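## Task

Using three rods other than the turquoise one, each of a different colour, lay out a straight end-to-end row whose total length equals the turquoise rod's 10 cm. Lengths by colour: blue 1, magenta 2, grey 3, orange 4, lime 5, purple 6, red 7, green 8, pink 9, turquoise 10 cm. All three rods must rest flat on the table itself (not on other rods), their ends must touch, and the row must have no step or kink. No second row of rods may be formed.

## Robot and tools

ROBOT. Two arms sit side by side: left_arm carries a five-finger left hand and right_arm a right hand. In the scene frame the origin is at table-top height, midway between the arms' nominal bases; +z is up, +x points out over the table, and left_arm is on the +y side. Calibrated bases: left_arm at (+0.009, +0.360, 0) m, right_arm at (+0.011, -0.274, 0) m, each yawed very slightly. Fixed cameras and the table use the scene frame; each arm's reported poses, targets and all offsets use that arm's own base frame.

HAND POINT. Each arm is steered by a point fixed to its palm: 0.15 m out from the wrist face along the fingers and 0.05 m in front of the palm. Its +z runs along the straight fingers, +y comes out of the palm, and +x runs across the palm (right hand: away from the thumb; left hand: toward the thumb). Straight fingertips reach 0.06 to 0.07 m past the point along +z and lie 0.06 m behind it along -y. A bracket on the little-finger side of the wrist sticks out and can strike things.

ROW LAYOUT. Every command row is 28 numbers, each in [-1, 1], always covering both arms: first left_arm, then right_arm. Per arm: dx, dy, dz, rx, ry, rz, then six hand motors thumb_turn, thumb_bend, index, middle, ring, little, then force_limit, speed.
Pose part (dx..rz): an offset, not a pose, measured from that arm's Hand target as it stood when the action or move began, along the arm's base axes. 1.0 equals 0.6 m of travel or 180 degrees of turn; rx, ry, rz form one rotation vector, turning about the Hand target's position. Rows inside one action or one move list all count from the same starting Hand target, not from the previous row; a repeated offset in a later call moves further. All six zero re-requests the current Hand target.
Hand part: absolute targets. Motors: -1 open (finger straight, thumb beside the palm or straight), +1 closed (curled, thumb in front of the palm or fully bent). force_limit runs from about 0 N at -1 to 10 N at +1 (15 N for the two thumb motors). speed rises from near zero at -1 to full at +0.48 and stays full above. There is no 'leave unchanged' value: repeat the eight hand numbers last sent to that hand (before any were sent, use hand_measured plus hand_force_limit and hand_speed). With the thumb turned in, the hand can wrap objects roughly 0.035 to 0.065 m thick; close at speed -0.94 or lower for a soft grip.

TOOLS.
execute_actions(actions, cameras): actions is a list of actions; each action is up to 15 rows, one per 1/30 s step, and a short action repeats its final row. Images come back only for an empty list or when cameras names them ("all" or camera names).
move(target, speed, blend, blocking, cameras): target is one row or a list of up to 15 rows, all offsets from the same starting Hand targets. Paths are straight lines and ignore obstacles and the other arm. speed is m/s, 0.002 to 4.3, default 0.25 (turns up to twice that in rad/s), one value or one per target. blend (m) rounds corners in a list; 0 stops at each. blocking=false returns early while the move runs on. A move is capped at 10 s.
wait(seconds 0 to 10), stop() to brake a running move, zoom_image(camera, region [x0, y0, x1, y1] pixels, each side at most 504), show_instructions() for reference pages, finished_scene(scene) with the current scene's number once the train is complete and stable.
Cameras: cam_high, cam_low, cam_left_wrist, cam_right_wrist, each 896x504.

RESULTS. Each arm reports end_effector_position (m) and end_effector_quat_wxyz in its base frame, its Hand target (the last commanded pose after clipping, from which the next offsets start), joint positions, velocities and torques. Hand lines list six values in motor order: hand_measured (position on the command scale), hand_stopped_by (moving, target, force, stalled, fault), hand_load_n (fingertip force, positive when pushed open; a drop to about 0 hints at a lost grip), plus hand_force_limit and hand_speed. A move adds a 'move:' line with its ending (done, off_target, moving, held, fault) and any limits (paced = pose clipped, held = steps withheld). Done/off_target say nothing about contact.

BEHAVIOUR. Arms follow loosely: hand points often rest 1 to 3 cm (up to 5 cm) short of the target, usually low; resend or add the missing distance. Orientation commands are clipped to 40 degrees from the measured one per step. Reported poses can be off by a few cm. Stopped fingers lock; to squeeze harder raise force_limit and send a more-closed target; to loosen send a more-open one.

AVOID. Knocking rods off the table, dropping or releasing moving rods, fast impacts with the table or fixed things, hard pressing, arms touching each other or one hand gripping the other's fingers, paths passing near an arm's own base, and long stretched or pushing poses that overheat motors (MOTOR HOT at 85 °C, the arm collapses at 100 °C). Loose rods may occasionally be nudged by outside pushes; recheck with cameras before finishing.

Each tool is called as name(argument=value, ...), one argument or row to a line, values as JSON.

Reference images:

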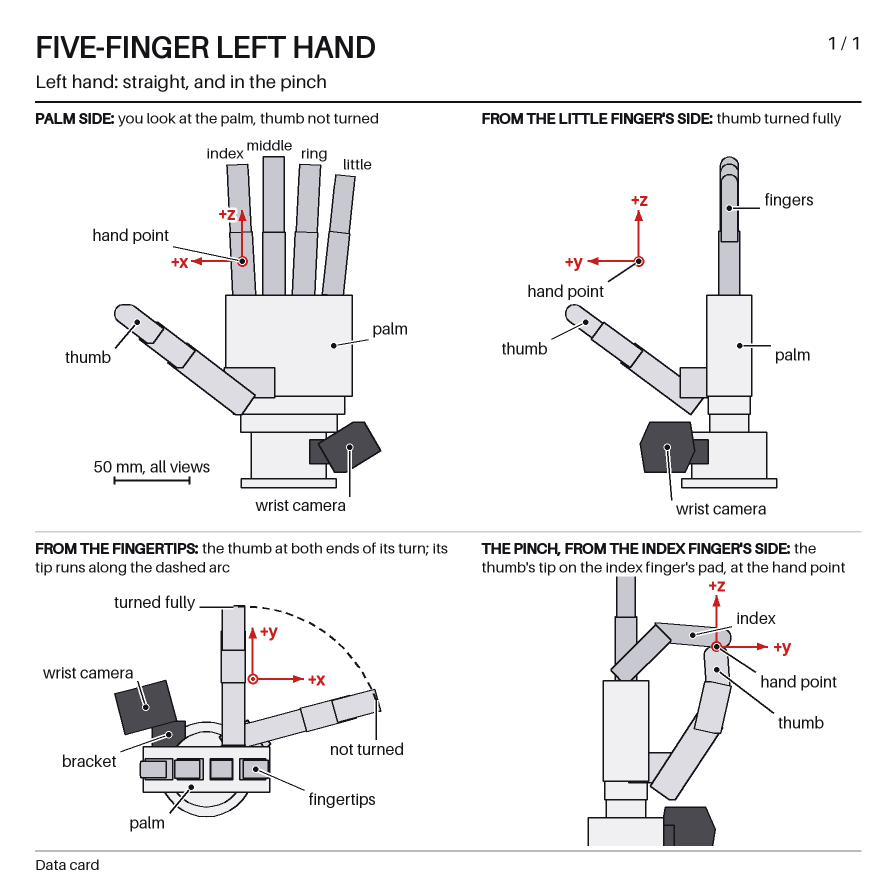

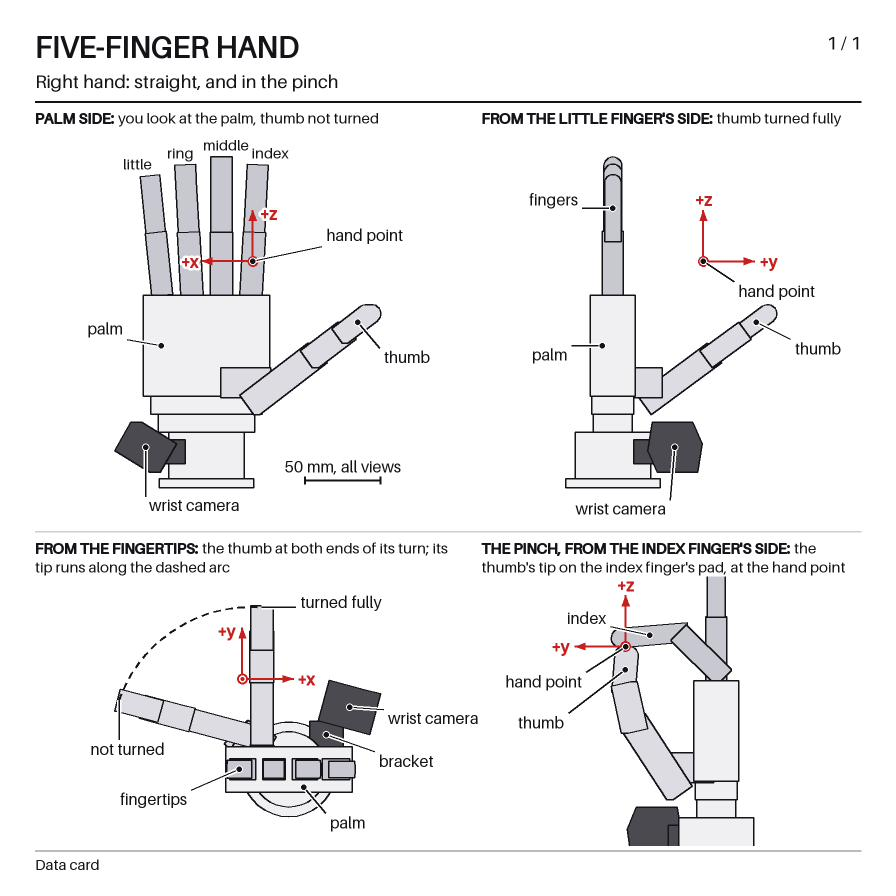

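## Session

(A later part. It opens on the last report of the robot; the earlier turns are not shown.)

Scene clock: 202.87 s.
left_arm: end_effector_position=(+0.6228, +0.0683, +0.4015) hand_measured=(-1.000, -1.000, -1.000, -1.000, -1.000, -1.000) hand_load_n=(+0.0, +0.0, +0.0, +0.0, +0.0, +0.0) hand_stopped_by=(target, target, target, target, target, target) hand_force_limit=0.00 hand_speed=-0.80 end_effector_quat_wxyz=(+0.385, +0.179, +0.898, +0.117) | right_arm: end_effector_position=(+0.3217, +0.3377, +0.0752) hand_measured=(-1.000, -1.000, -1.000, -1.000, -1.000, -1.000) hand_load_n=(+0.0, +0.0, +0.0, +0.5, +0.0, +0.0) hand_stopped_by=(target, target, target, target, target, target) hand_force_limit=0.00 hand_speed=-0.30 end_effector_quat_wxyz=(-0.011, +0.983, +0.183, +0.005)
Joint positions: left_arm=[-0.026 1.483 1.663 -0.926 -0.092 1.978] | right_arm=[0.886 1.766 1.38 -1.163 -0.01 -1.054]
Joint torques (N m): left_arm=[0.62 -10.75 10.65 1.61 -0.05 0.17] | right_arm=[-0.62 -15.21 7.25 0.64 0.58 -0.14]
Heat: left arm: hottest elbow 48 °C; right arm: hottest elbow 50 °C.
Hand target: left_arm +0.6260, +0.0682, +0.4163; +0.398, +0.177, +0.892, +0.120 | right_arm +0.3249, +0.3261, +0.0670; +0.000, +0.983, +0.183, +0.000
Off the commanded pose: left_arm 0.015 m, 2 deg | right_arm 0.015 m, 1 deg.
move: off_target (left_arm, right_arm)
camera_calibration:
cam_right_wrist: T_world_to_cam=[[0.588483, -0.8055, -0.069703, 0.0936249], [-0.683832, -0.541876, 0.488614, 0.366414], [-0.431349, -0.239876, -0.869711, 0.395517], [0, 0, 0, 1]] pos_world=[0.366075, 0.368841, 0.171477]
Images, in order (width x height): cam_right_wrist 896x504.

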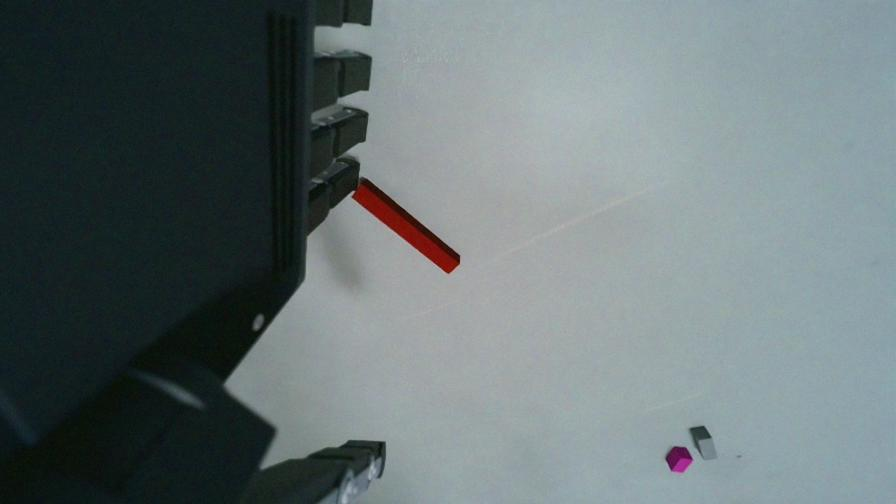

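move(
  target=[
    [0,0,0,0,0,0,-1,-1,-1,-1,-1,-1,0,-0.8,-0.025,0.075,0.008,0,0,0,-1,-1,-1,-1,-1,-1,0,-0.3],
    [0,0,0,0,0,0,-1,-1,-1,-1,-1,-1,0,-0.8,-0.07,0.075,0.09,0,0,-0.2,-1,-1,-1,-1,-1,-1,0,-0.3],
    [0,0,0,0,0,0,-1,-1,-1,-1,-1,-1,0,-0.8,-0.1248,0.0665,0.06,0,0,-0.617,-1,-1,-1,-1,-1,-1,0,-0.3],
  ],
  speed=[0.1,0.25,0.25],
  blend=[0.005,0.03,0],
  cameras=["cam_right_wrist"],
)

zoom_image(
  camera="cam_right_wrist",
  region=[300, 0, 600, 240],
)

Scene clock: 220.43 s.
left_arm: end_effector_position=(+0.6228, +0.0683, +0.4015) hand_measured=(-1.000, -1.000, -1.000, -1.000, -1.000, -1.000) hand_load_n=(+0.0, +0.0, +0.0, +0.0, +0.0, +0.0) hand_stopped_by=(target, target, target, target, target, target) hand_force_limit=0.00 hand_speed=-0.80 end_effector_quat_wxyz=(+0.385, +0.179, +0.898, +0.117) | right_arm: end_effector_position=(+0.2441, +0.3645, +0.0950) hand_measured=(-1.000, -1.000, -1.000, -1.000, -1.000, -1.000) hand_load_n=(+0.0, -0.5, +0.0, +0.0, +0.0, +0.0) hand_stopped_by=(target, target, target, target, target, target) hand_force_limit=0.00 hand_speed=-0.30 end_effector_quat_wxyz=(+0.015, +0.714, -0.700, +0.001)
Joint positions: left_arm=[-0.026 1.483 1.663 -0.926 -0.092 1.978] | right_arm=[0.834 1.617 1.232 -1.217 0.001 0.814]
Joint torques (N m): left_arm=[0.62 -10.75 10.63 1.59 -0.06 0.18] | right_arm=[-0.09 -14.92 8.85 0.8 0.15 0.11]
Heat: left arm: hottest elbow 49 °C; right arm: hottest elbow 49 °C.
Hand target: left_arm +0.6260, +0.0682, +0.4163; +0.398, +0.177, +0.892, +0.120 | right_arm +0.2501, +0.3659, +0.1030; +0.000, +0.707, -0.707, +0.001
Off the commanded pose: left_arm 0.015 m, 2 deg | right_arm 0.010 m, 2 deg.
move: off_target (left_arm)
camera_calibration:
cam_right_wrist: T_world_to_cam=[[-0.960317, -0.277463, -0.0283968, 0.343928], [-0.255136, 0.832755, 0.49135, -0.287817], [-0.112684, 0.479096, -0.870499, 0.0458456], [0, 0, 0, 1]] pos_world=[0.262013, 0.313144, 0.191094]
Images, in order (width x height): cam_right_wrist 896x504.

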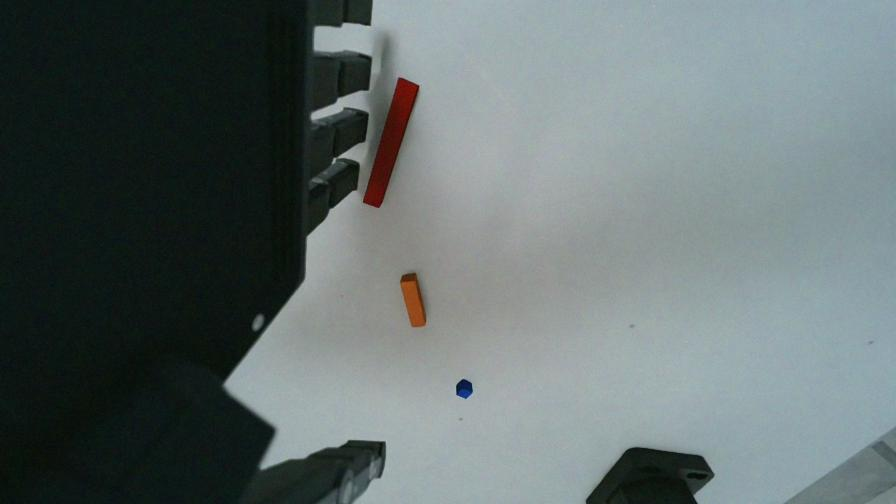

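Scaled by 1.680 from the camera's 896x504 image, which has a finer 1280x720 frame.

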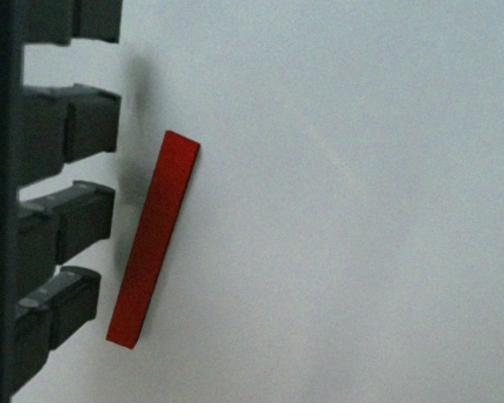

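move(
  target=[
    [0,0,0,0,0,0,-1,-1,-1,-1,-1,-1,0,-0.8,0.0217,0,0,0,0,0,-1,-1,-1,-1,-1,-1,0,-0.3],
    [0,0,0,0,0,0,-1,-1,-1,-1,-1,-1,0,-0.8,0.0217,0,-0.06,0,0,0,-1,-1,-1,-1,-1,-1,0,-0.3],
    [0,0,0,0,0,0,-1,-1,-1,-1,-1,-1,0,-0.8,-0.1933,0,-0.0633,0,0,0,-1,-1,-1,-1,-1,-1,0,-0.3],
  ],
  speed=[0.1,0.1,0.08],
  blend=[0.003,0.003,0],
  cameras=["cam_right_wrist"],
)

zoom_image(
  camera="cam_right_wrist",
  region=[300, 0, 600, 240],
)

Scene clock: 233.77 s.
left_arm: end_effector_position=(+0.6228, +0.0683, +0.4015) hand_measured=(-1.000, -1.000, -1.000, -1.000, -1.000, -1.000) hand_load_n=(+0.0, +0.0, +0.0, +0.0, +0.0, +0.0) hand_stopped_by=(target, target, target, target, target, target) hand_force_limit=0.00 hand_speed=-0.80 end_effector_quat_wxyz=(+0.385, +0.179, +0.898, +0.117) | right_arm: end_effector_position=(+0.1444, +0.3694, +0.0735) hand_measured=(-1.000, -1.000, -1.000, -1.000, -1.000, -1.000) hand_load_n=(+0.0, +0.0, +0.0, +0.5, +0.0, +0.0) hand_stopped_by=(target, target, target, target, target, target) hand_force_limit=0.00 hand_speed=-0.30 end_effector_quat_wxyz=(-0.012, +0.706, -0.708, +0.002)
Joint positions: left_arm=[-0.026 1.483 1.663 -0.926 -0.092 1.978] | right_arm=[1.033 1.462 0.995 -1.081 0.009 1.036]
Joint torques (N m): left_arm=[0.56 -10.58 10.66 1.58 -0.06 0.16] | right_arm=[1.61 -9.93 6.84 0.62 -0.19 0.1]
Heat: left arm: hottest elbow 49 °C; right arm: hottest elbow 47 °C.
Hand target: left_arm +0.6260, +0.0682, +0.4163; +0.398, +0.177, +0.892, +0.120 | right_arm +0.1342, +0.3659, +0.0650; +0.000, +0.707, -0.707, +0.001
Off the commanded pose: left_arm 0.015 m, 2 deg | right_arm 0.014 m, 1 deg.
move: off_target (left_arm, right_arm)
camera_calibration:
cam_right_wrist: T_world_to_cam=[[-0.964309, -0.25337, -0.0768925, 0.244148], [-0.256215, 0.819631, 0.512405, -0.30335], [-0.0668048, 0.513818, -0.855294, -0.00696085], [0, 0, 0, 1]] pos_world=[0.157246, 0.314071, 0.168257]
Images, in order (width x height): cam_right_wrist 896x504.

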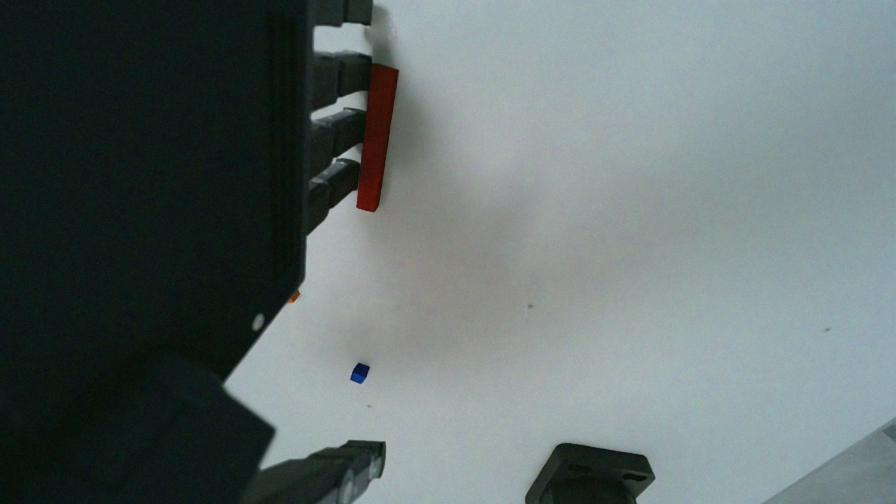

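Scaled by 1.680 from the camera's 896x504 image, which has a finer 1280x720 frame.

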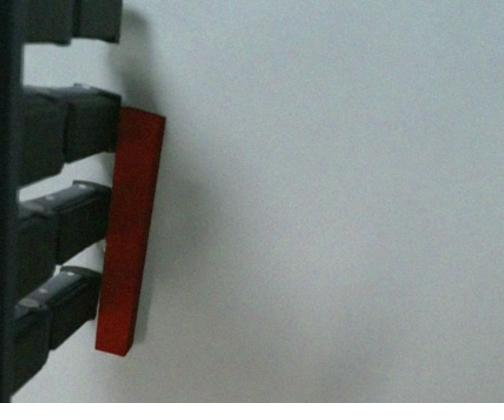

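move(
  target=[
    [0,0,0,0,0,0,-1,-1,-1,-1,-1,-1,0,-0.8,0.067,0.006,0.005,0,0,0,-1,-1,-1,-1,-1,-1,0,-0.3],
    [0,0,0,0,0,0,-1,-1,-1,-1,-1,-1,0,-0.8,0.1,0.05,0.1,0,0,0.1,-1,-1,-1,-1,-1,-1,0,-0.3],
    [0,0,0,0,0,0,-1,-1,-1,-1,-1,-1,0,-0.8,0.1047,0.2135,0.08,0,0,0.5444,-1,-1,-1,-1,1,1,0,-0.3],
  ],
  speed=[0.1,0.25,0.25],
  blend=[0.005,0.03,0],
  cameras=["cam_right_wrist","cam_high"],
)

zoom_image(
  camera="cam_right_wrist",
  region=[300, 0, 600, 240],
)

Scene clock: 251.47 s.
left_arm: end_effector_position=(+0.6228, +0.0683, +0.4015) hand_measured=(-1.000, -1.000, -1.000, -1.000, -1.000, -1.000) hand_load_n=(+0.0, +0.0, +0.0, +0.0, +0.0, +0.5) hand_stopped_by=(target, target, target, target, target, target) hand_force_limit=0.00 hand_speed=-0.80 end_effector_quat_wxyz=(+0.385, +0.179, +0.898, +0.117) | right_arm: end_effector_position=(+0.1933, +0.4788, +0.1065) hand_measured=(-1.000, -1.000, -1.000, -1.000, +1.000, +1.000) hand_load_n=(+0.0, +0.0, +0.0, +0.5, +0.0, +0.5) hand_stopped_by=(target, target, target, target, target, target) hand_force_limit=0.00 hand_speed=-0.30 end_effector_quat_wxyz=(+0.009, +0.998, +0.062, -0.004)
Joint positions: left_arm=[-0.026 1.483 1.663 -0.926 -0.092 1.978] | right_arm=[1.192 1.928 1.695 -1.358 0 -0.503]
Joint torques (N m): left_arm=[0.73 -10.75 10.62 1.58 -0.04 0.17] | right_arm=[0.97 -17.2 13.79 0.08 0.2 -0.11]
Heat: left arm: hottest elbow 49 °C; right arm: hottest elbow 48 °C.
Hand target: left_arm +0.6260, +0.0682, +0.4163; +0.398, +0.177, +0.892, +0.120 | right_arm +0.1970, +0.4940, +0.1130; +0.000, +0.998, +0.070, +0.000
Off the commanded pose: left_arm 0.015 m, 2 deg | right_arm 0.017 m, 2 deg.
move: off_target (left_arm, right_arm); target 3's new numbers were sent with right_arm's hand 0.017 m and 2 deg from that target
camera_calibration:
cam_right_wrist: T_world_to_cam=[[0.374521, -0.926389, -0.0392218, 0.381014], [-0.785195, -0.339369, 0.517975, 0.259265], [-0.493157, -0.163196, -0.854496, 0.374767], [0, 0, 0, 1]] pos_world=[0.245695, 0.502114, 0.200889]
Images, in order (width x height): cam_high 896x504, cam_right_wrist 896x504.

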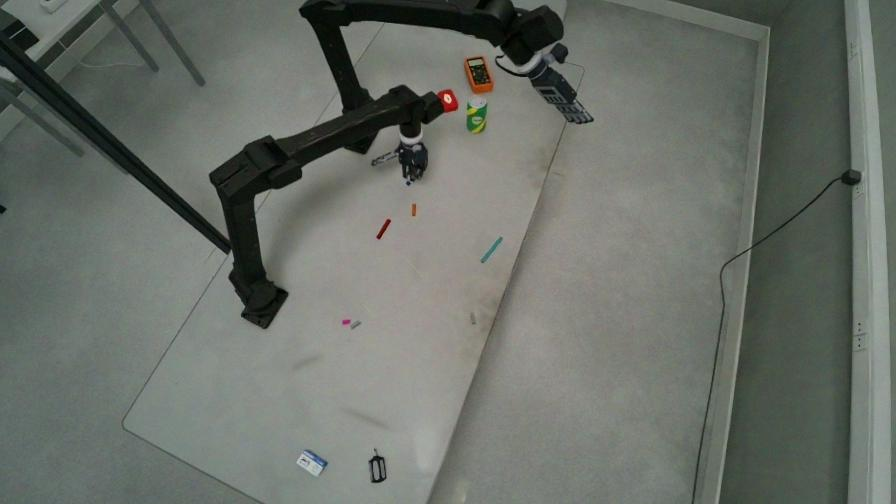

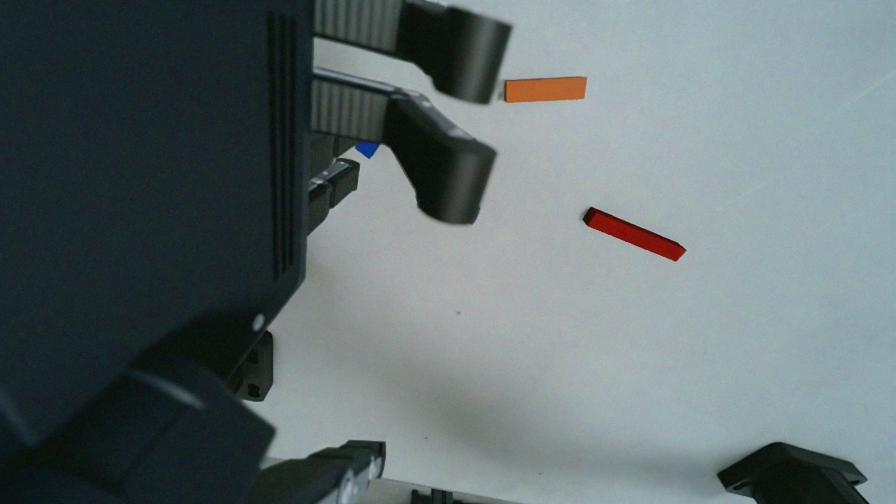

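Scaled by 1.680 from the camera's 896x504 image, which has a finer 1280x720 frame.

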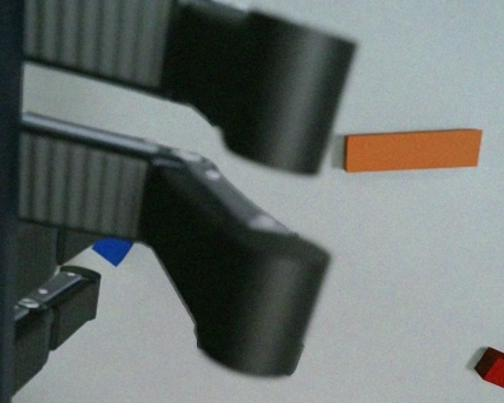

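move(
  target=[0,0,0,0,0,0,-1,-1,-1,-1,-1,-1,0,-0.8,0.0133,0.025,-0.02,0,0,0,-1,-1,-1,-1,-1,-1,0,0.2],
  speed=0.15,
  cameras=["cam_right_wrist"],
)

zoom_image(
  camera="cam_right_wrist",
  region=[300, 0, 600, 240],
)

Scene clock: 261.03 s.
left_arm: end_effector_position=(+0.6228, +0.0683, +0.4015) hand_measured=(-1.000, -1.000, -1.000, -1.000, -1.000, -1.000) hand_load_n=(+0.0, +0.0, +0.0, +0.0, +0.0, +0.0) hand_stopped_by=(target, target, target, target, target, target) hand_force_limit=0.00 hand_speed=-0.80 end_effector_quat_wxyz=(+0.385, +0.179, +0.898, +0.117) | right_arm: end_effector_position=(+0.1997, +0.4944, +0.0925) hand_measured=(-1.000, -1.000, -1.000, -1.000, -1.000, -1.000) hand_load_n=(+0.0, +0.0, +0.0, +0.0, +0.0, +0.0) hand_stopped_by=(target, target, target, target, target, target) hand_force_limit=0.00 hand_speed=0.20 end_effector_quat_wxyz=(+0.012, +0.998, +0.063, -0.006)
Joint positions: left_arm=[-0.026 1.483 1.663 -0.926 -0.092 1.978] | right_arm=[1.192 1.987 1.747 -1.358 0 -0.506]
Joint torques (N m): left_arm=[0.62 -10.87 10.62 1.68 -0.04 0.17] | right_arm=[0.73 -18.37 13.71 0.13 0.2 -0.11]
Heat: left arm: hottest elbow 49 °C; right arm: hottest elbow 52 °C.
Hand target: left_arm +0.6260, +0.0682, +0.4163; +0.398, +0.177, +0.892, +0.120 | right_arm +0.2050, +0.5091, +0.1010; +0.000, +0.998, +0.070, +0.000
Off the commanded pose: left_arm 0.015 m, 2 deg | right_arm 0.018 m, 2 deg.
move: off_target (left_arm, right_arm)
camera_calibration:
cam_right_wrist: T_world_to_cam=[[0.377188, -0.925489, -0.0346232, 0.391062], [-0.782864, -0.338588, 0.521998, 0.275567], [-0.494827, -0.169786, -0.852244, 0.371955], [0, 0, 0, 1]] pos_world=[0.252281, 0.51838, 0.18669]
Images, in order (width x height): cam_right_wrist 896x504.

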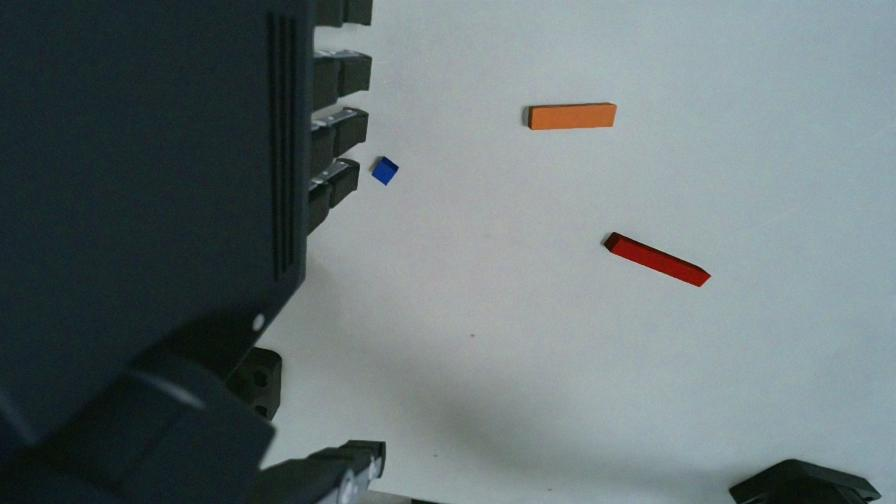

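Scaled by 1.680 from the camera's 896x504 image, which has a finer 1280x720 frame.

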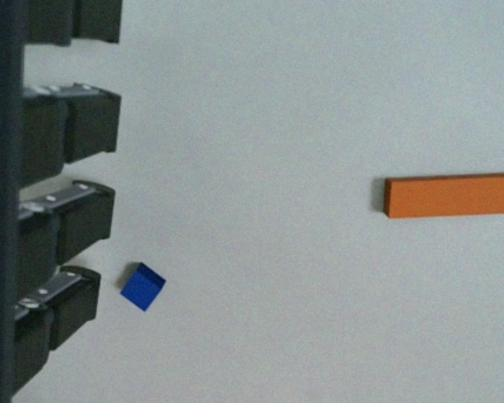

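move(
  target=[
    [0,0,0,0,0,0,-1,-1,-1,-1,-1,-1,0,-0.8,-0.0028,0.02,-0.01,0,0,0,-1,-1,-1,-1,1,1,0,0.2],
    [0,0,0,0,0,0,-1,-1,-1,-1,-1,-1,0,-0.8,-0.0028,0.02,-0.0517,0,0,0,-1,-1,-1,-1,1,1,0,0.2],
    [0,0,0,0,0,0,-1,-1,-1,-1,-1,-1,0,-0.8,0.0217,-0.2593,-0.055,0,0,0,-1,-1,-1,-1,1,1,0,0.2],
  ],
  speed=[0.1,0.1,0.08],
  blend=[0,0.003,0],
  cameras=["cam_right_wrist","cam_high"],
)

zoom_image(
  camera="cam_right_wrist",
  region=[300, 100, 600, 340],
)

Scene clock: 272.97 s.
left_arm: end_effector_position=(+0.6228, +0.0683, +0.4015) hand_measured=(-1.000, -1.000, -1.000, -1.000, -1.000, -1.000) hand_load_n=(+0.0, +0.0, +0.0, +0.0, +0.0, +0.0) hand_stopped_by=(target, target, target, target, target, target) hand_force_limit=0.00 hand_speed=-0.80 end_effector_quat_wxyz=(+0.385, +0.179, +0.898, +0.117) | right_arm: end_effector_position=(+0.2149, +0.3634, +0.0747) hand_measured=(-1.000, -1.000, -1.000, -1.000, +1.000, +1.000) hand_load_n=(+0.0, +0.0, +0.0, +0.5, +0.0, +0.0) hand_stopped_by=(target, target, target, target, target, target) hand_force_limit=0.00 hand_speed=0.20 end_effector_quat_wxyz=(-0.010, +0.998, +0.070, +0.003)
Joint positions: left_arm=[-0.026 1.483 1.663 -0.926 -0.092 1.978] | right_arm=[1.063 1.688 1.272 -1.134 -0.006 -0.647]
Joint torques (N m): left_arm=[0.62 -10.75 10.61 1.54 -0.05 0.18] | right_arm=[-0.44 -14.04 7.2 0.55 0.41 -0.13]
Motor temperatures (°C): left_arm=[31 40 49 27 27 27] | right_arm=[29 40 52 30 28 28]
Heat: left arm: hottest elbow 49 °C; right arm: hottest elbow 52 °C.
Hand target: left_arm +0.6260, +0.0682, +0.4163; +0.398, +0.177, +0.892, +0.120 | right_arm +0.2180, +0.3535, +0.0680; +0.000, +0.998, +0.070, +0.000
Off the commanded pose: left_arm 0.015 m, 2 deg | right_arm 0.012 m, 1 deg.
move: off_target (left_arm, right_arm)
camera_calibration:
cam_right_wrist: T_world_to_cam=[[0.389335, -0.918297, -0.0717512, 0.26103], [-0.78631, -0.371924, 0.493345, 0.267306], [-0.479723, -0.135658, -0.86687, 0.32743], [0, 0, 0, 1]] pos_world=[0.265633, 0.383539, 0.170694]
Images, in order (width x height): cam_high 896x504, cam_right_wrist 896x504.

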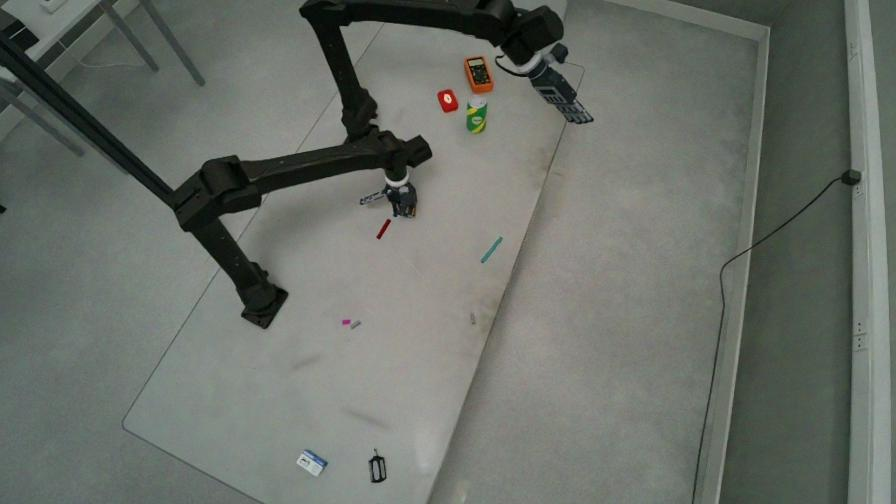

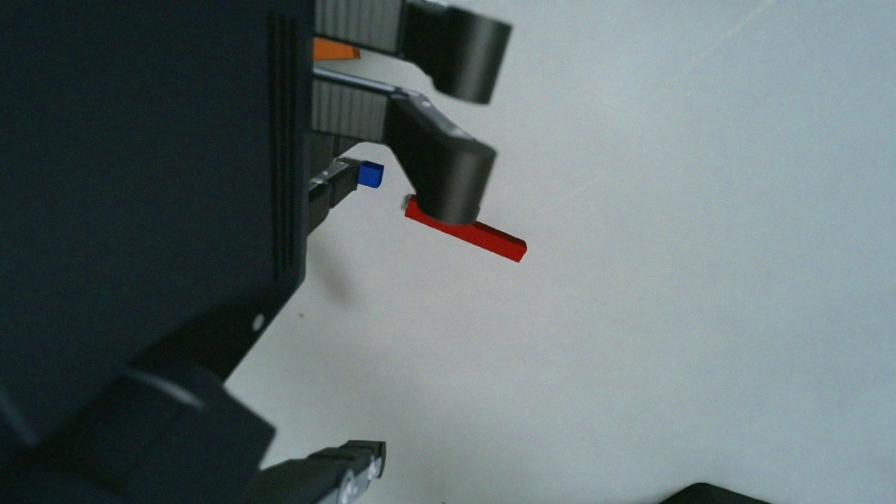

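Scaled by 1.680 from the camera's 896x504 image, which has a finer 1280x720 frame.

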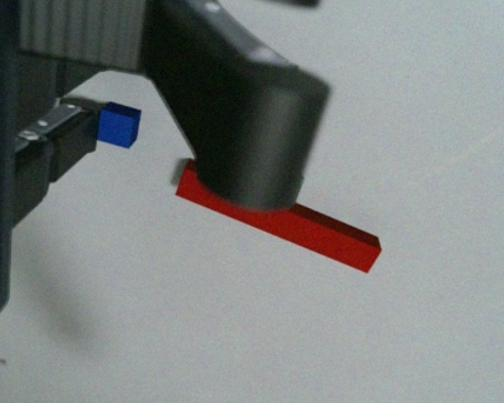

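move(
  target=[0,0,0,0,0,0,-1,-1,-1,-1,-1,-1,0,-0.8,0.0025,-0.0198,0,0,0,0,-1,-1,-1,-1,1,1,0,0.2],
  speed=0.05,
  cameras=["cam_right_wrist"],
)

move(
  target=[
    [0,0,0,0,0,0,-1,-1,-1,-1,-1,-1,0,-0.8,-0.01,0.07,0.01,0,0,0,-1,-1,-1,-1,1,1,0,0.2],
    [0,0,0,0,0,0,-1,-1,-1,-1,-1,-1,0,-0.8,0.14,-0.03,0.3867,0,0,-0.1,-1,-1,-1,-1,1,1,0,0.2],
    [0,0,0,0,0,0,-1,-1,-1,-1,-1,-1,0,-0.8,0.27,-0.56,0.3867,0,0,-0.4,-1,-1,-1,-1,1,1,0,0.2],
  ],
  speed=[0.08,0.35,0.45],
  blend=[0.005,0.05,0],
)

Scene clock: 286.77 s.
left_arm: end_effector_position=(+0.6228, +0.0683, +0.4015) hand_measured=(-1.000, -1.000, -1.000, -1.000, -1.000, -1.000) hand_load_n=(+0.0, +0.0, +0.0, +0.0, +0.0, +0.0) hand_stopped_by=(target, target, target, target, target, target) hand_force_limit=0.00 hand_speed=-0.80 end_effector_quat_wxyz=(+0.385, +0.179, +0.898, +0.117) | right_arm: end_effector_position=(+0.2163, +0.3532, +0.0745) hand_measured=(-1.000, -1.000, -1.000, -1.000, +1.000, +1.000) hand_load_n=(+0.0, -0.5, +0.0, +0.5, +0.0, +0.5) hand_stopped_by=(target, target, target, target, target, target) hand_force_limit=0.00 hand_speed=0.20 end_effector_quat_wxyz=(-0.011, +0.997, +0.071, +0.004)
Joint positions: left_arm=[-0.026 1.483 1.663 -0.926 -0.092 1.978] | right_arm=[1.05 1.667 1.244 -1.125 -0.006 -0.662]
Joint torques (N m): left_arm=[0.62 -10.52 10.65 1.63 -0.03 0.18] | right_arm=[-0.67 -13.8 7.01 0.5 0.42 -0.15]
Heat: left arm: hottest elbow 50 °C; right arm: hottest elbow 50 °C.
Hand target: left_arm +0.6260, +0.0682, +0.4163; +0.398, +0.177, +0.892, +0.120 | right_arm +0.2196, +0.3416, +0.0681; -0.001, +0.998, +0.070, +0.000
Off the commanded pose: left_arm 0.015 m, 2 deg | right_arm 0.014 m, 1 deg.
move: off_target (left_arm, right_arm)
camera_calibration:
cam_right_wrist: T_world_to_cam=[[0.391813, -0.917174, -0.0726208, 0.2503], [-0.785994, -0.374709, 0.491739, 0.265903], [-0.478222, -0.13559, -0.867709, 0.326226], [0, 0, 0, 1]] pos_world=[0.266935, 0.373438, 0.170492]
Images, in order (width x height): cam_right_wrist 896x504.

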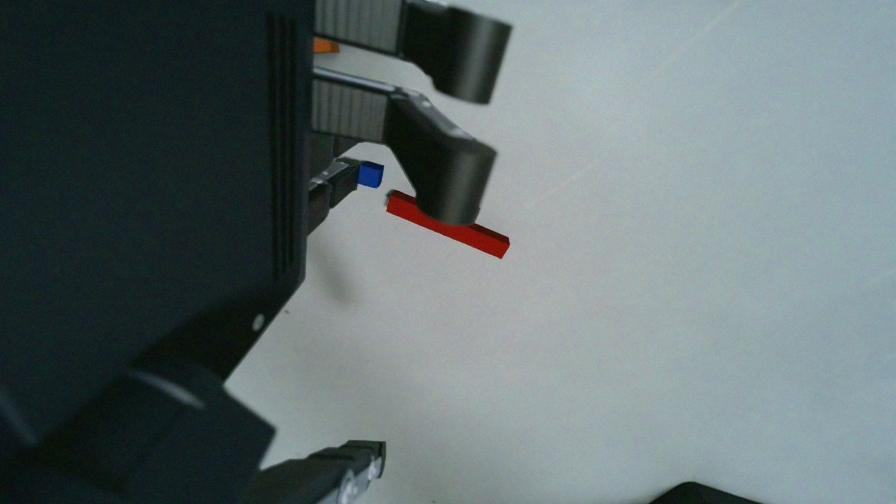

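Scene clock: 289.70 s.
left_arm: end_effector_position=(+0.6228, +0.0683, +0.4015) hand_measured=(-1.000, -1.000, -1.000, -1.000, -1.000, -1.000) hand_load_n=(+0.0, +0.0, +0.0, +0.0, +0.0, +0.0) hand_stopped_by=(target, target, target, target, target, target) hand_force_limit=0.00 hand_speed=-0.80 end_effector_quat_wxyz=(+0.385, +0.179, +0.898, +0.117) | right_arm: end_effector_position=(+0.3769, +0.0013, +0.2914) hand_measured=(-1.000, -1.000, -1.000, -1.000, +1.000, +1.000) hand_load_n=(+0.0, +0.0, +0.0, +0.0, +0.0, +0.0) hand_stopped_by=(target, target, target, target, target, target) hand_force_limit=0.00 hand_speed=0.20 end_effector_quat_wxyz=(+0.002, +0.849, -0.529, -0.001)
Joint positions: left_arm=[-0.026 1.483 1.663 -0.926 -0.092 1.978] | right_arm=[0.002 1.51 1.632 -1.697 0.002 -0.454]
Joint torques (N m): left_arm=[0.79 -10.75 10.56 1.58 -0.05 0.18] | right_arm=[1.26 -11.87 12.15 0.13 0.1 0.11]
Heat: left arm: hottest elbow 50 °C; right arm: hottest elbow 50 °C.
Hand target: left_arm +0.6260, +0.0682, +0.4163; +0.398, +0.177, +0.892, +0.120 | right_arm +0.3816, +0.0057, +0.3000; +0.000, +0.848, -0.530, +0.001
Off the commanded pose: left_arm 0.015 m, 2 deg | right_arm 0.011 m, 0 deg.
joint sent to its limit (right arm) — joint 4 (wrist pitch), lower limit. The joint targets still meet the commanded pose.
move: off_target (left_arm, right_arm)

wait(
  seconds=0,
  cameras=["cam_high","cam_right_wrist"],
)

zoom_image(
  camera="cam_high",
  region=[320, 200, 460, 350],
)

Scene clock: 294.03 s.
left_arm: end_effector_position=(+0.6228, +0.0683, +0.4015) hand_measured=(-1.000, -1.000, -1.000, -1.000, -1.000, -1.000) hand_load_n=(+0.0, +0.5, +0.0, +0.0, +0.0, +0.0) hand_stopped_by=(target, target, target, target, target, target) hand_force_limit=0.00 hand_speed=-0.80 end_effector_quat_wxyz=(+0.385, +0.179, +0.898, +0.117) | right_arm: end_effector_position=(+0.3769, +0.0014, +0.2914) hand_measured=(-1.000, -1.000, -1.000, -1.000, +1.000, +1.000) hand_load_n=(+0.0, +0.0, +0.0, +0.0, -0.5, +0.0) hand_stopped_by=(target, target, target, target, target, target) hand_force_limit=0.00 hand_speed=0.20 end_effector_quat_wxyz=(+0.002, +0.849, -0.529, -0.001)
Joint positions: left_arm=[-0.026 1.483 1.663 -0.926 -0.092 1.978] | right_arm=[0.002 1.51 1.632 -1.697 0.002 -0.453]
Joint torques (N m): left_arm=[0.62 -10.46 10.59 1.54 -0.04 0.18] | right_arm=[1.32 -11.93 12.18 0.1 0.1 0.11]
Heat: left arm: hottest elbow 50 °C; right arm: hottest elbow 50 °C.
Hand target: left_arm +0.6260, +0.0682, +0.4163; +0.398, +0.177, +0.892, +0.120 | right_arm +0.3816, +0.0057, +0.3000; +0.000, +0.848, -0.530, +0.001
Off the commanded pose: left_arm 0.015 m, 2 deg | right_arm 0.011 m, 0 deg.
camera_calibration:
cam_right_wrist: T_world_to_cam=[[-0.753118, -0.656006, -0.0496955, 0.304942], [-0.585211, 0.633498, 0.50617, 0.0723596], [-0.300569, 0.410288, -0.861001, 0.473926], [0, 0, 0, 1]] pos_world=[0.41445, -0.040242, 0.386579]
Images, in order (width x height): cam_high 896x504, cam_right_wrist 896x504.

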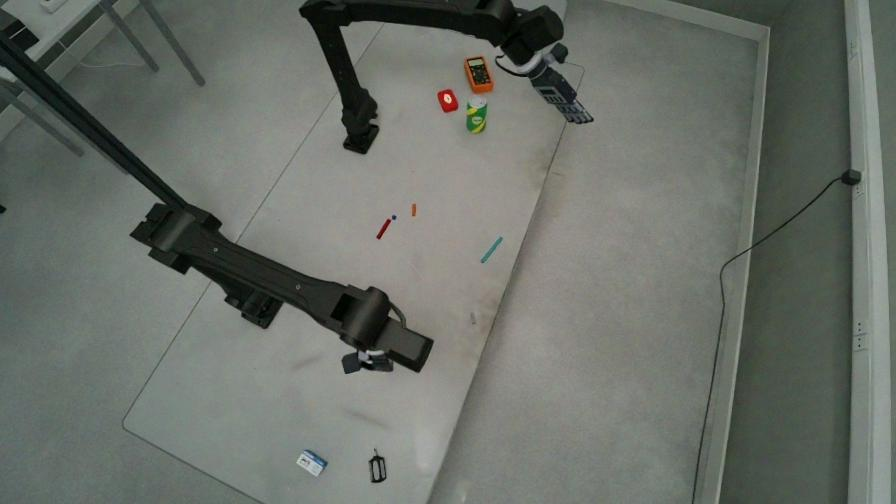

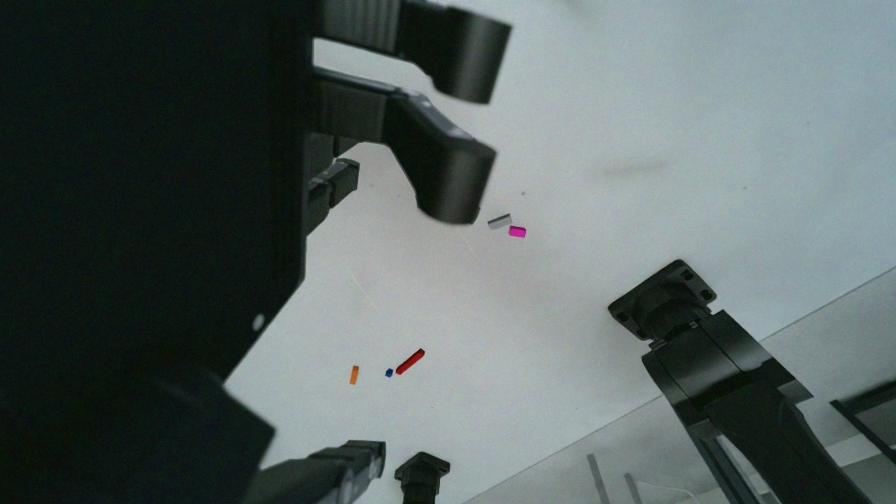

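Scaled by 3.360 from the camera's 896x504 image, which has a finer 1280x720 frame.

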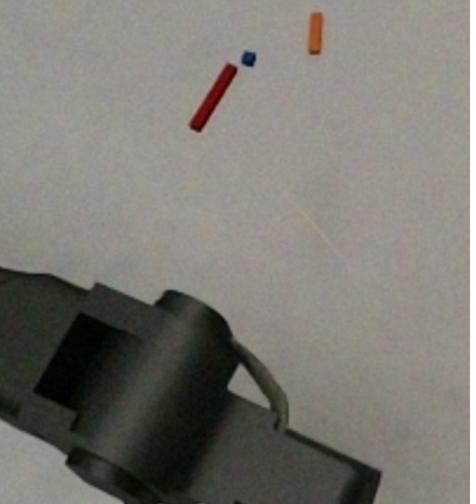

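move(
  target=[-0.21,-0.53,-0.11,-0.1095,0.2545,0.1846,-1,-1,-1,-1,-1,-1,0,-0.8,-0.386,-0.676,0,0,0,-0.4222,-1,-1,-1,-1,-1,-1,0,0.2],
  speed=0.4,
)

Scene clock: 312.50 s.
left_arm: end_effector_position=(+0.4942, -0.2483, +0.3397) hand_measured=(-1.000, -1.000, -1.000, -1.000, -1.000, -1.000) hand_load_n=(+0.0, +0.0, +0.0, +0.0, +0.0, +0.0) hand_stopped_by=(target, target, target, target, target, target) hand_force_limit=0.00 hand_speed=-0.80 end_effector_quat_wxyz=(+0.111, -0.099, +0.987, -0.066) | right_arm: end_effector_position=(+0.1424, -0.3918, +0.2863) hand_measured=(-1.000, -1.000, -1.000, -1.000, -1.000, -1.000) hand_load_n=(+0.0, +0.0, +0.0, +0.0, +0.0, +0.5) hand_stopped_by=(target, target, target, target, target, target) hand_force_limit=0.00 hand_speed=0.20 end_effector_quat_wxyz=(-0.001, -0.343, +0.939, +0.000)
Joint positions: left_arm=[-0.518 1.841 2.208 -1.681 -0.021 0.856] | right_arm=[-1.237 1.612 1.738 -1.698 0.002 -0.367]
Joint torques (N m): left_arm=[1.26 -13.27 11.11 0.23 0.14 0.02] | right_arm=[1.38 -13.45 14.04 0.1 0.09 0.11]
Heat: left arm: hottest elbow 50 °C; right arm: hottest elbow 52 °C.
Hand target: left_arm +0.4998, -0.2498, +0.3504; +0.000, -0.114, +0.994, +0.000 | right_arm +0.1500, -0.4000, +0.3001; +0.000, -0.342, +0.940, -0.001
Off the commanded pose: left_arm 0.012 m, 15 deg | right_arm 0.018 m, 0 deg.
joint sent to its limit (left arm) — joint 4 (wrist pitch), lower limit. The joint targets are off in orientation, not in position.
joint sent to its limit (right arm) — joint 4 (wrist pitch), lower limit. The joint targets still meet the commanded pose.
move: off_target (left_arm, right_arm)

move(
  target=[-0.415,-0.53,-0.3507,0,0,0,-1,-1,-1,-1,-1,-1,0,0.2,0,0,0,0,0,0,-1,-1,-1,-1,-1,-1,0,0.2],
  speed=0.35,
  cameras=["cam_left_wrist","cam_high"],
)

zoom_image(
  camera="cam_left_wrist",
  region=[350, 0, 650, 240],
)

Scene clock: 317.27 s.
left_arm: end_effector_position=(+0.2440, -0.5611, +0.1259) hand_measured=(-1.000, -1.000, -1.000, -1.000, -1.000, -1.000) hand_load_n=(+0.0, +0.0, +0.0, +0.0, +0.0, +0.0) hand_stopped_by=(target, target, target, target, target, target) hand_force_limit=0.00 hand_speed=0.20 end_effector_quat_wxyz=(-0.005, -0.106, +0.994, +0.015) | right_arm: end_effector_position=(+0.1424, -0.3918, +0.2863) hand_measured=(-1.000, -1.000, -1.000, -1.000, -1.000, -1.000) hand_load_n=(+0.0, +0.0, +0.0, +0.0, +0.0, +0.0) hand_stopped_by=(target, target, target, target, target, target) hand_force_limit=0.00 hand_speed=0.20 end_effector_quat_wxyz=(-0.001, -0.343, +0.939, +0.000)
Joint positions: left_arm=[-1.133 2.215 2.213 -1.6 0 0.226] | right_arm=[-1.237 1.612 1.738 -1.698 0.002 -0.367]
Joint torques (N m): left_arm=[1.32 -18.78 10.96 -0.42 0.03 0.04] | right_arm=[1.44 -13.39 14.05 0.16 0.09 0.11]
Heat: left arm: hottest elbow 51 °C; right arm: hottest elbow 53 °C.
Hand target: left_arm +0.2510, -0.5678, +0.1399; +0.000, -0.114, +0.994, +0.000 | right_arm +0.1500, -0.4000, +0.3001; +0.000, -0.342, +0.940, -0.001
Off the commanded pose: left_arm 0.017 m, 2 deg | right_arm 0.018 m, 0 deg.
joint sent to its limit (right arm) — joint 4 (wrist pitch), lower limit. The joint targets still meet the commanded pose.
move: off_target (left_arm, right_arm)
camera_calibration:
cam_left_wrist: T_world_to_cam=[[0.0117107, -0.99993, 0.00177522, -0.571086], [-0.837741, -0.00884186, 0.545996, 0.125778], [-0.545942, -0.00788115, -0.837786, 0.34823], [0, 0, 0, 1]] pos_world=[0.30217, -0.567189, 0.224082]
Images, in order (width x height): cam_high 896x504, cam_left_wrist 896x504.

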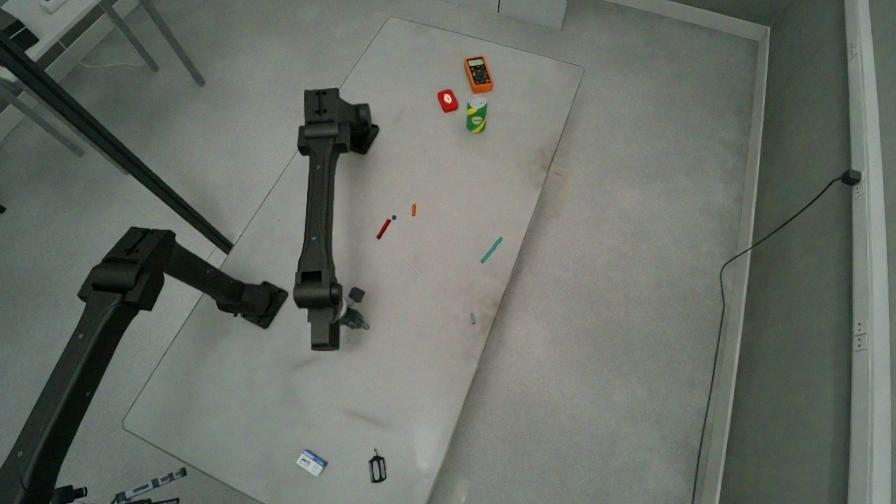

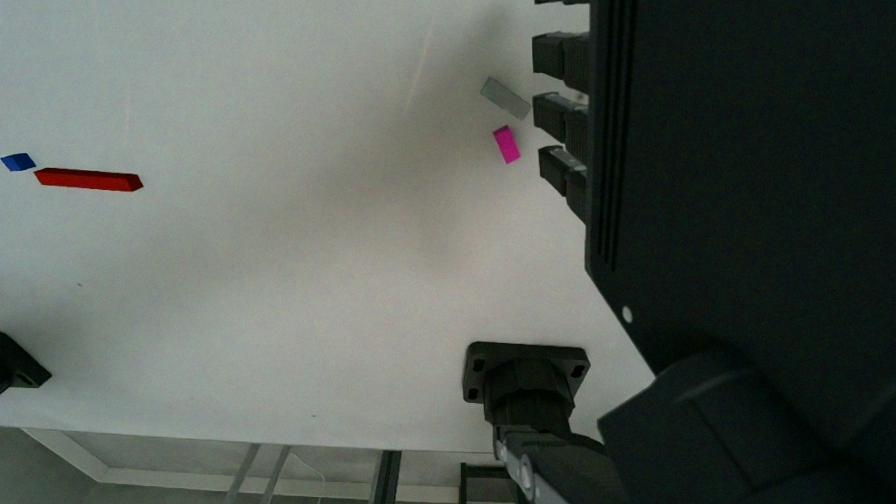

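Scaled by 1.680 from the camera's 896x504 image, which has a finer 1280x720 frame.

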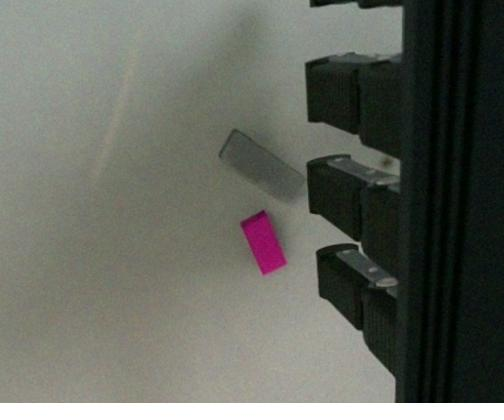

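move(
  target=[
    [0.0047,-0.0298,-0.01,0,0,0,-1,-1,-1,1,1,-1,0,0.2,0,0,0,0,0,0,-1,-1,-1,-1,-1,-1,0,0.2],
    [0.0047,-0.0298,-0.1265,0,0,0,-1,-1,-1,1,1,-1,0,0.2,0,0,0,0,0,0,-1,-1,-1,-1,-1,-1,0,0.2],
    [-0.028,0.0797,-0.1265,0,0,0,-1,-1,-1,1,1,-1,0,0.2,0,0,0,0,0,0,-1,-1,-1,-1,-1,-1,0,0.2],
  ],
  speed=[0.1,0.1,0.07],
  blend=[0,0.003,0],
  cameras=["cam_left_wrist"],
)

zoom_image(
  camera="cam_left_wrist",
  region=[350, 0, 650, 240],
)

Scene clock: 346.80 s.
left_arm: end_effector_position=(+0.2295, -0.5262, +0.0720) hand_measured=(-1.000, -1.000, -1.000, +1.000, +1.000, -1.000) hand_load_n=(+0.0, +0.0, +0.0, +0.0, +0.0, +0.0) hand_stopped_by=(target, target, target, target, target, target) hand_force_limit=0.00 hand_speed=0.20 end_effector_quat_wxyz=(+0.002, -0.112, +0.994, -0.007) | right_arm: end_effector_position=(+0.1424, -0.3918, +0.2863) hand_measured=(-1.000, -1.000, -1.000, -1.000, -1.000, -1.000) hand_load_n=(+0.0, -0.5, +0.5, +0.0, +0.0, +0.0) hand_stopped_by=(target, target, target, target, target, target) hand_force_limit=0.00 hand_speed=0.20 end_effector_quat_wxyz=(-0.001, -0.343, +0.939, +0.000)
Joint positions: left_arm=[-1.129 2.073 1.839 -1.322 0.001 0.217] | right_arm=[-1.237 1.612 1.738 -1.698 0.002 -0.367]
Joint torques (N m): left_arm=[1.44 -16.26 6.43 0.4 0 0.22] | right_arm=[1.32 -13.45 14.04 0.12 0.09 0.11]
Motor temperatures (°C): left_arm=[31 44 52 27 27 27] | right_arm=[29 38 56 30 28 28]
Heat: left arm: hottest elbow 52 °C; right arm: hottest elbow 56 °C.
Hand target: left_arm +0.2340, -0.5200, +0.0640; +0.000, -0.113, +0.994, +0.000 | right_arm +0.1500, -0.4000, +0.3001; +0.000, -0.342, +0.940, -0.001
Off the commanded pose: left_arm 0.011 m, 1 deg | right_arm 0.018 m, 0 deg.
joint sent to its limit (right arm) — joint 4 (wrist pitch), lower limit. The joint targets still meet the commanded pose.
move: off_target (left_arm, right_arm)
camera_calibration:
cam_left_wrist: T_world_to_cam=[[0.0246353, -0.998712, 0.0443628, -0.541364], [-0.847754, 0.00264803, 0.530383, 0.152757], [-0.529818, -0.0506749, -0.846596, 0.269891], [0, 0, 0, 1]] pos_world=[0.28583, -0.527394, 0.171486]
Images, in order (width x height): cam_left_wrist 896x504.

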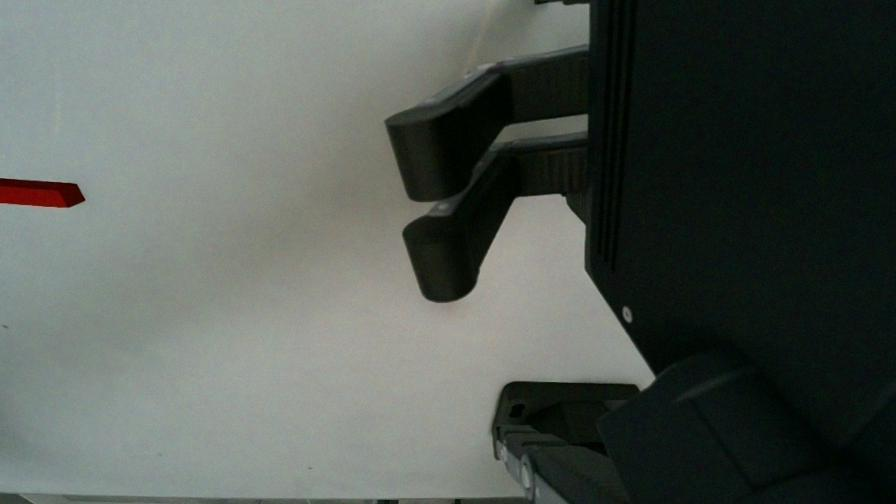

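Scaled by 1.680 from the camera's 896x504 image, which has a finer 1280x720 frame.

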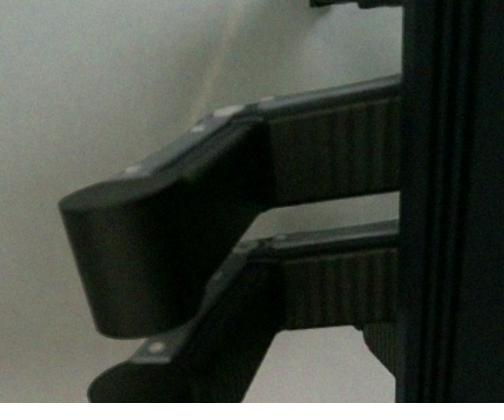

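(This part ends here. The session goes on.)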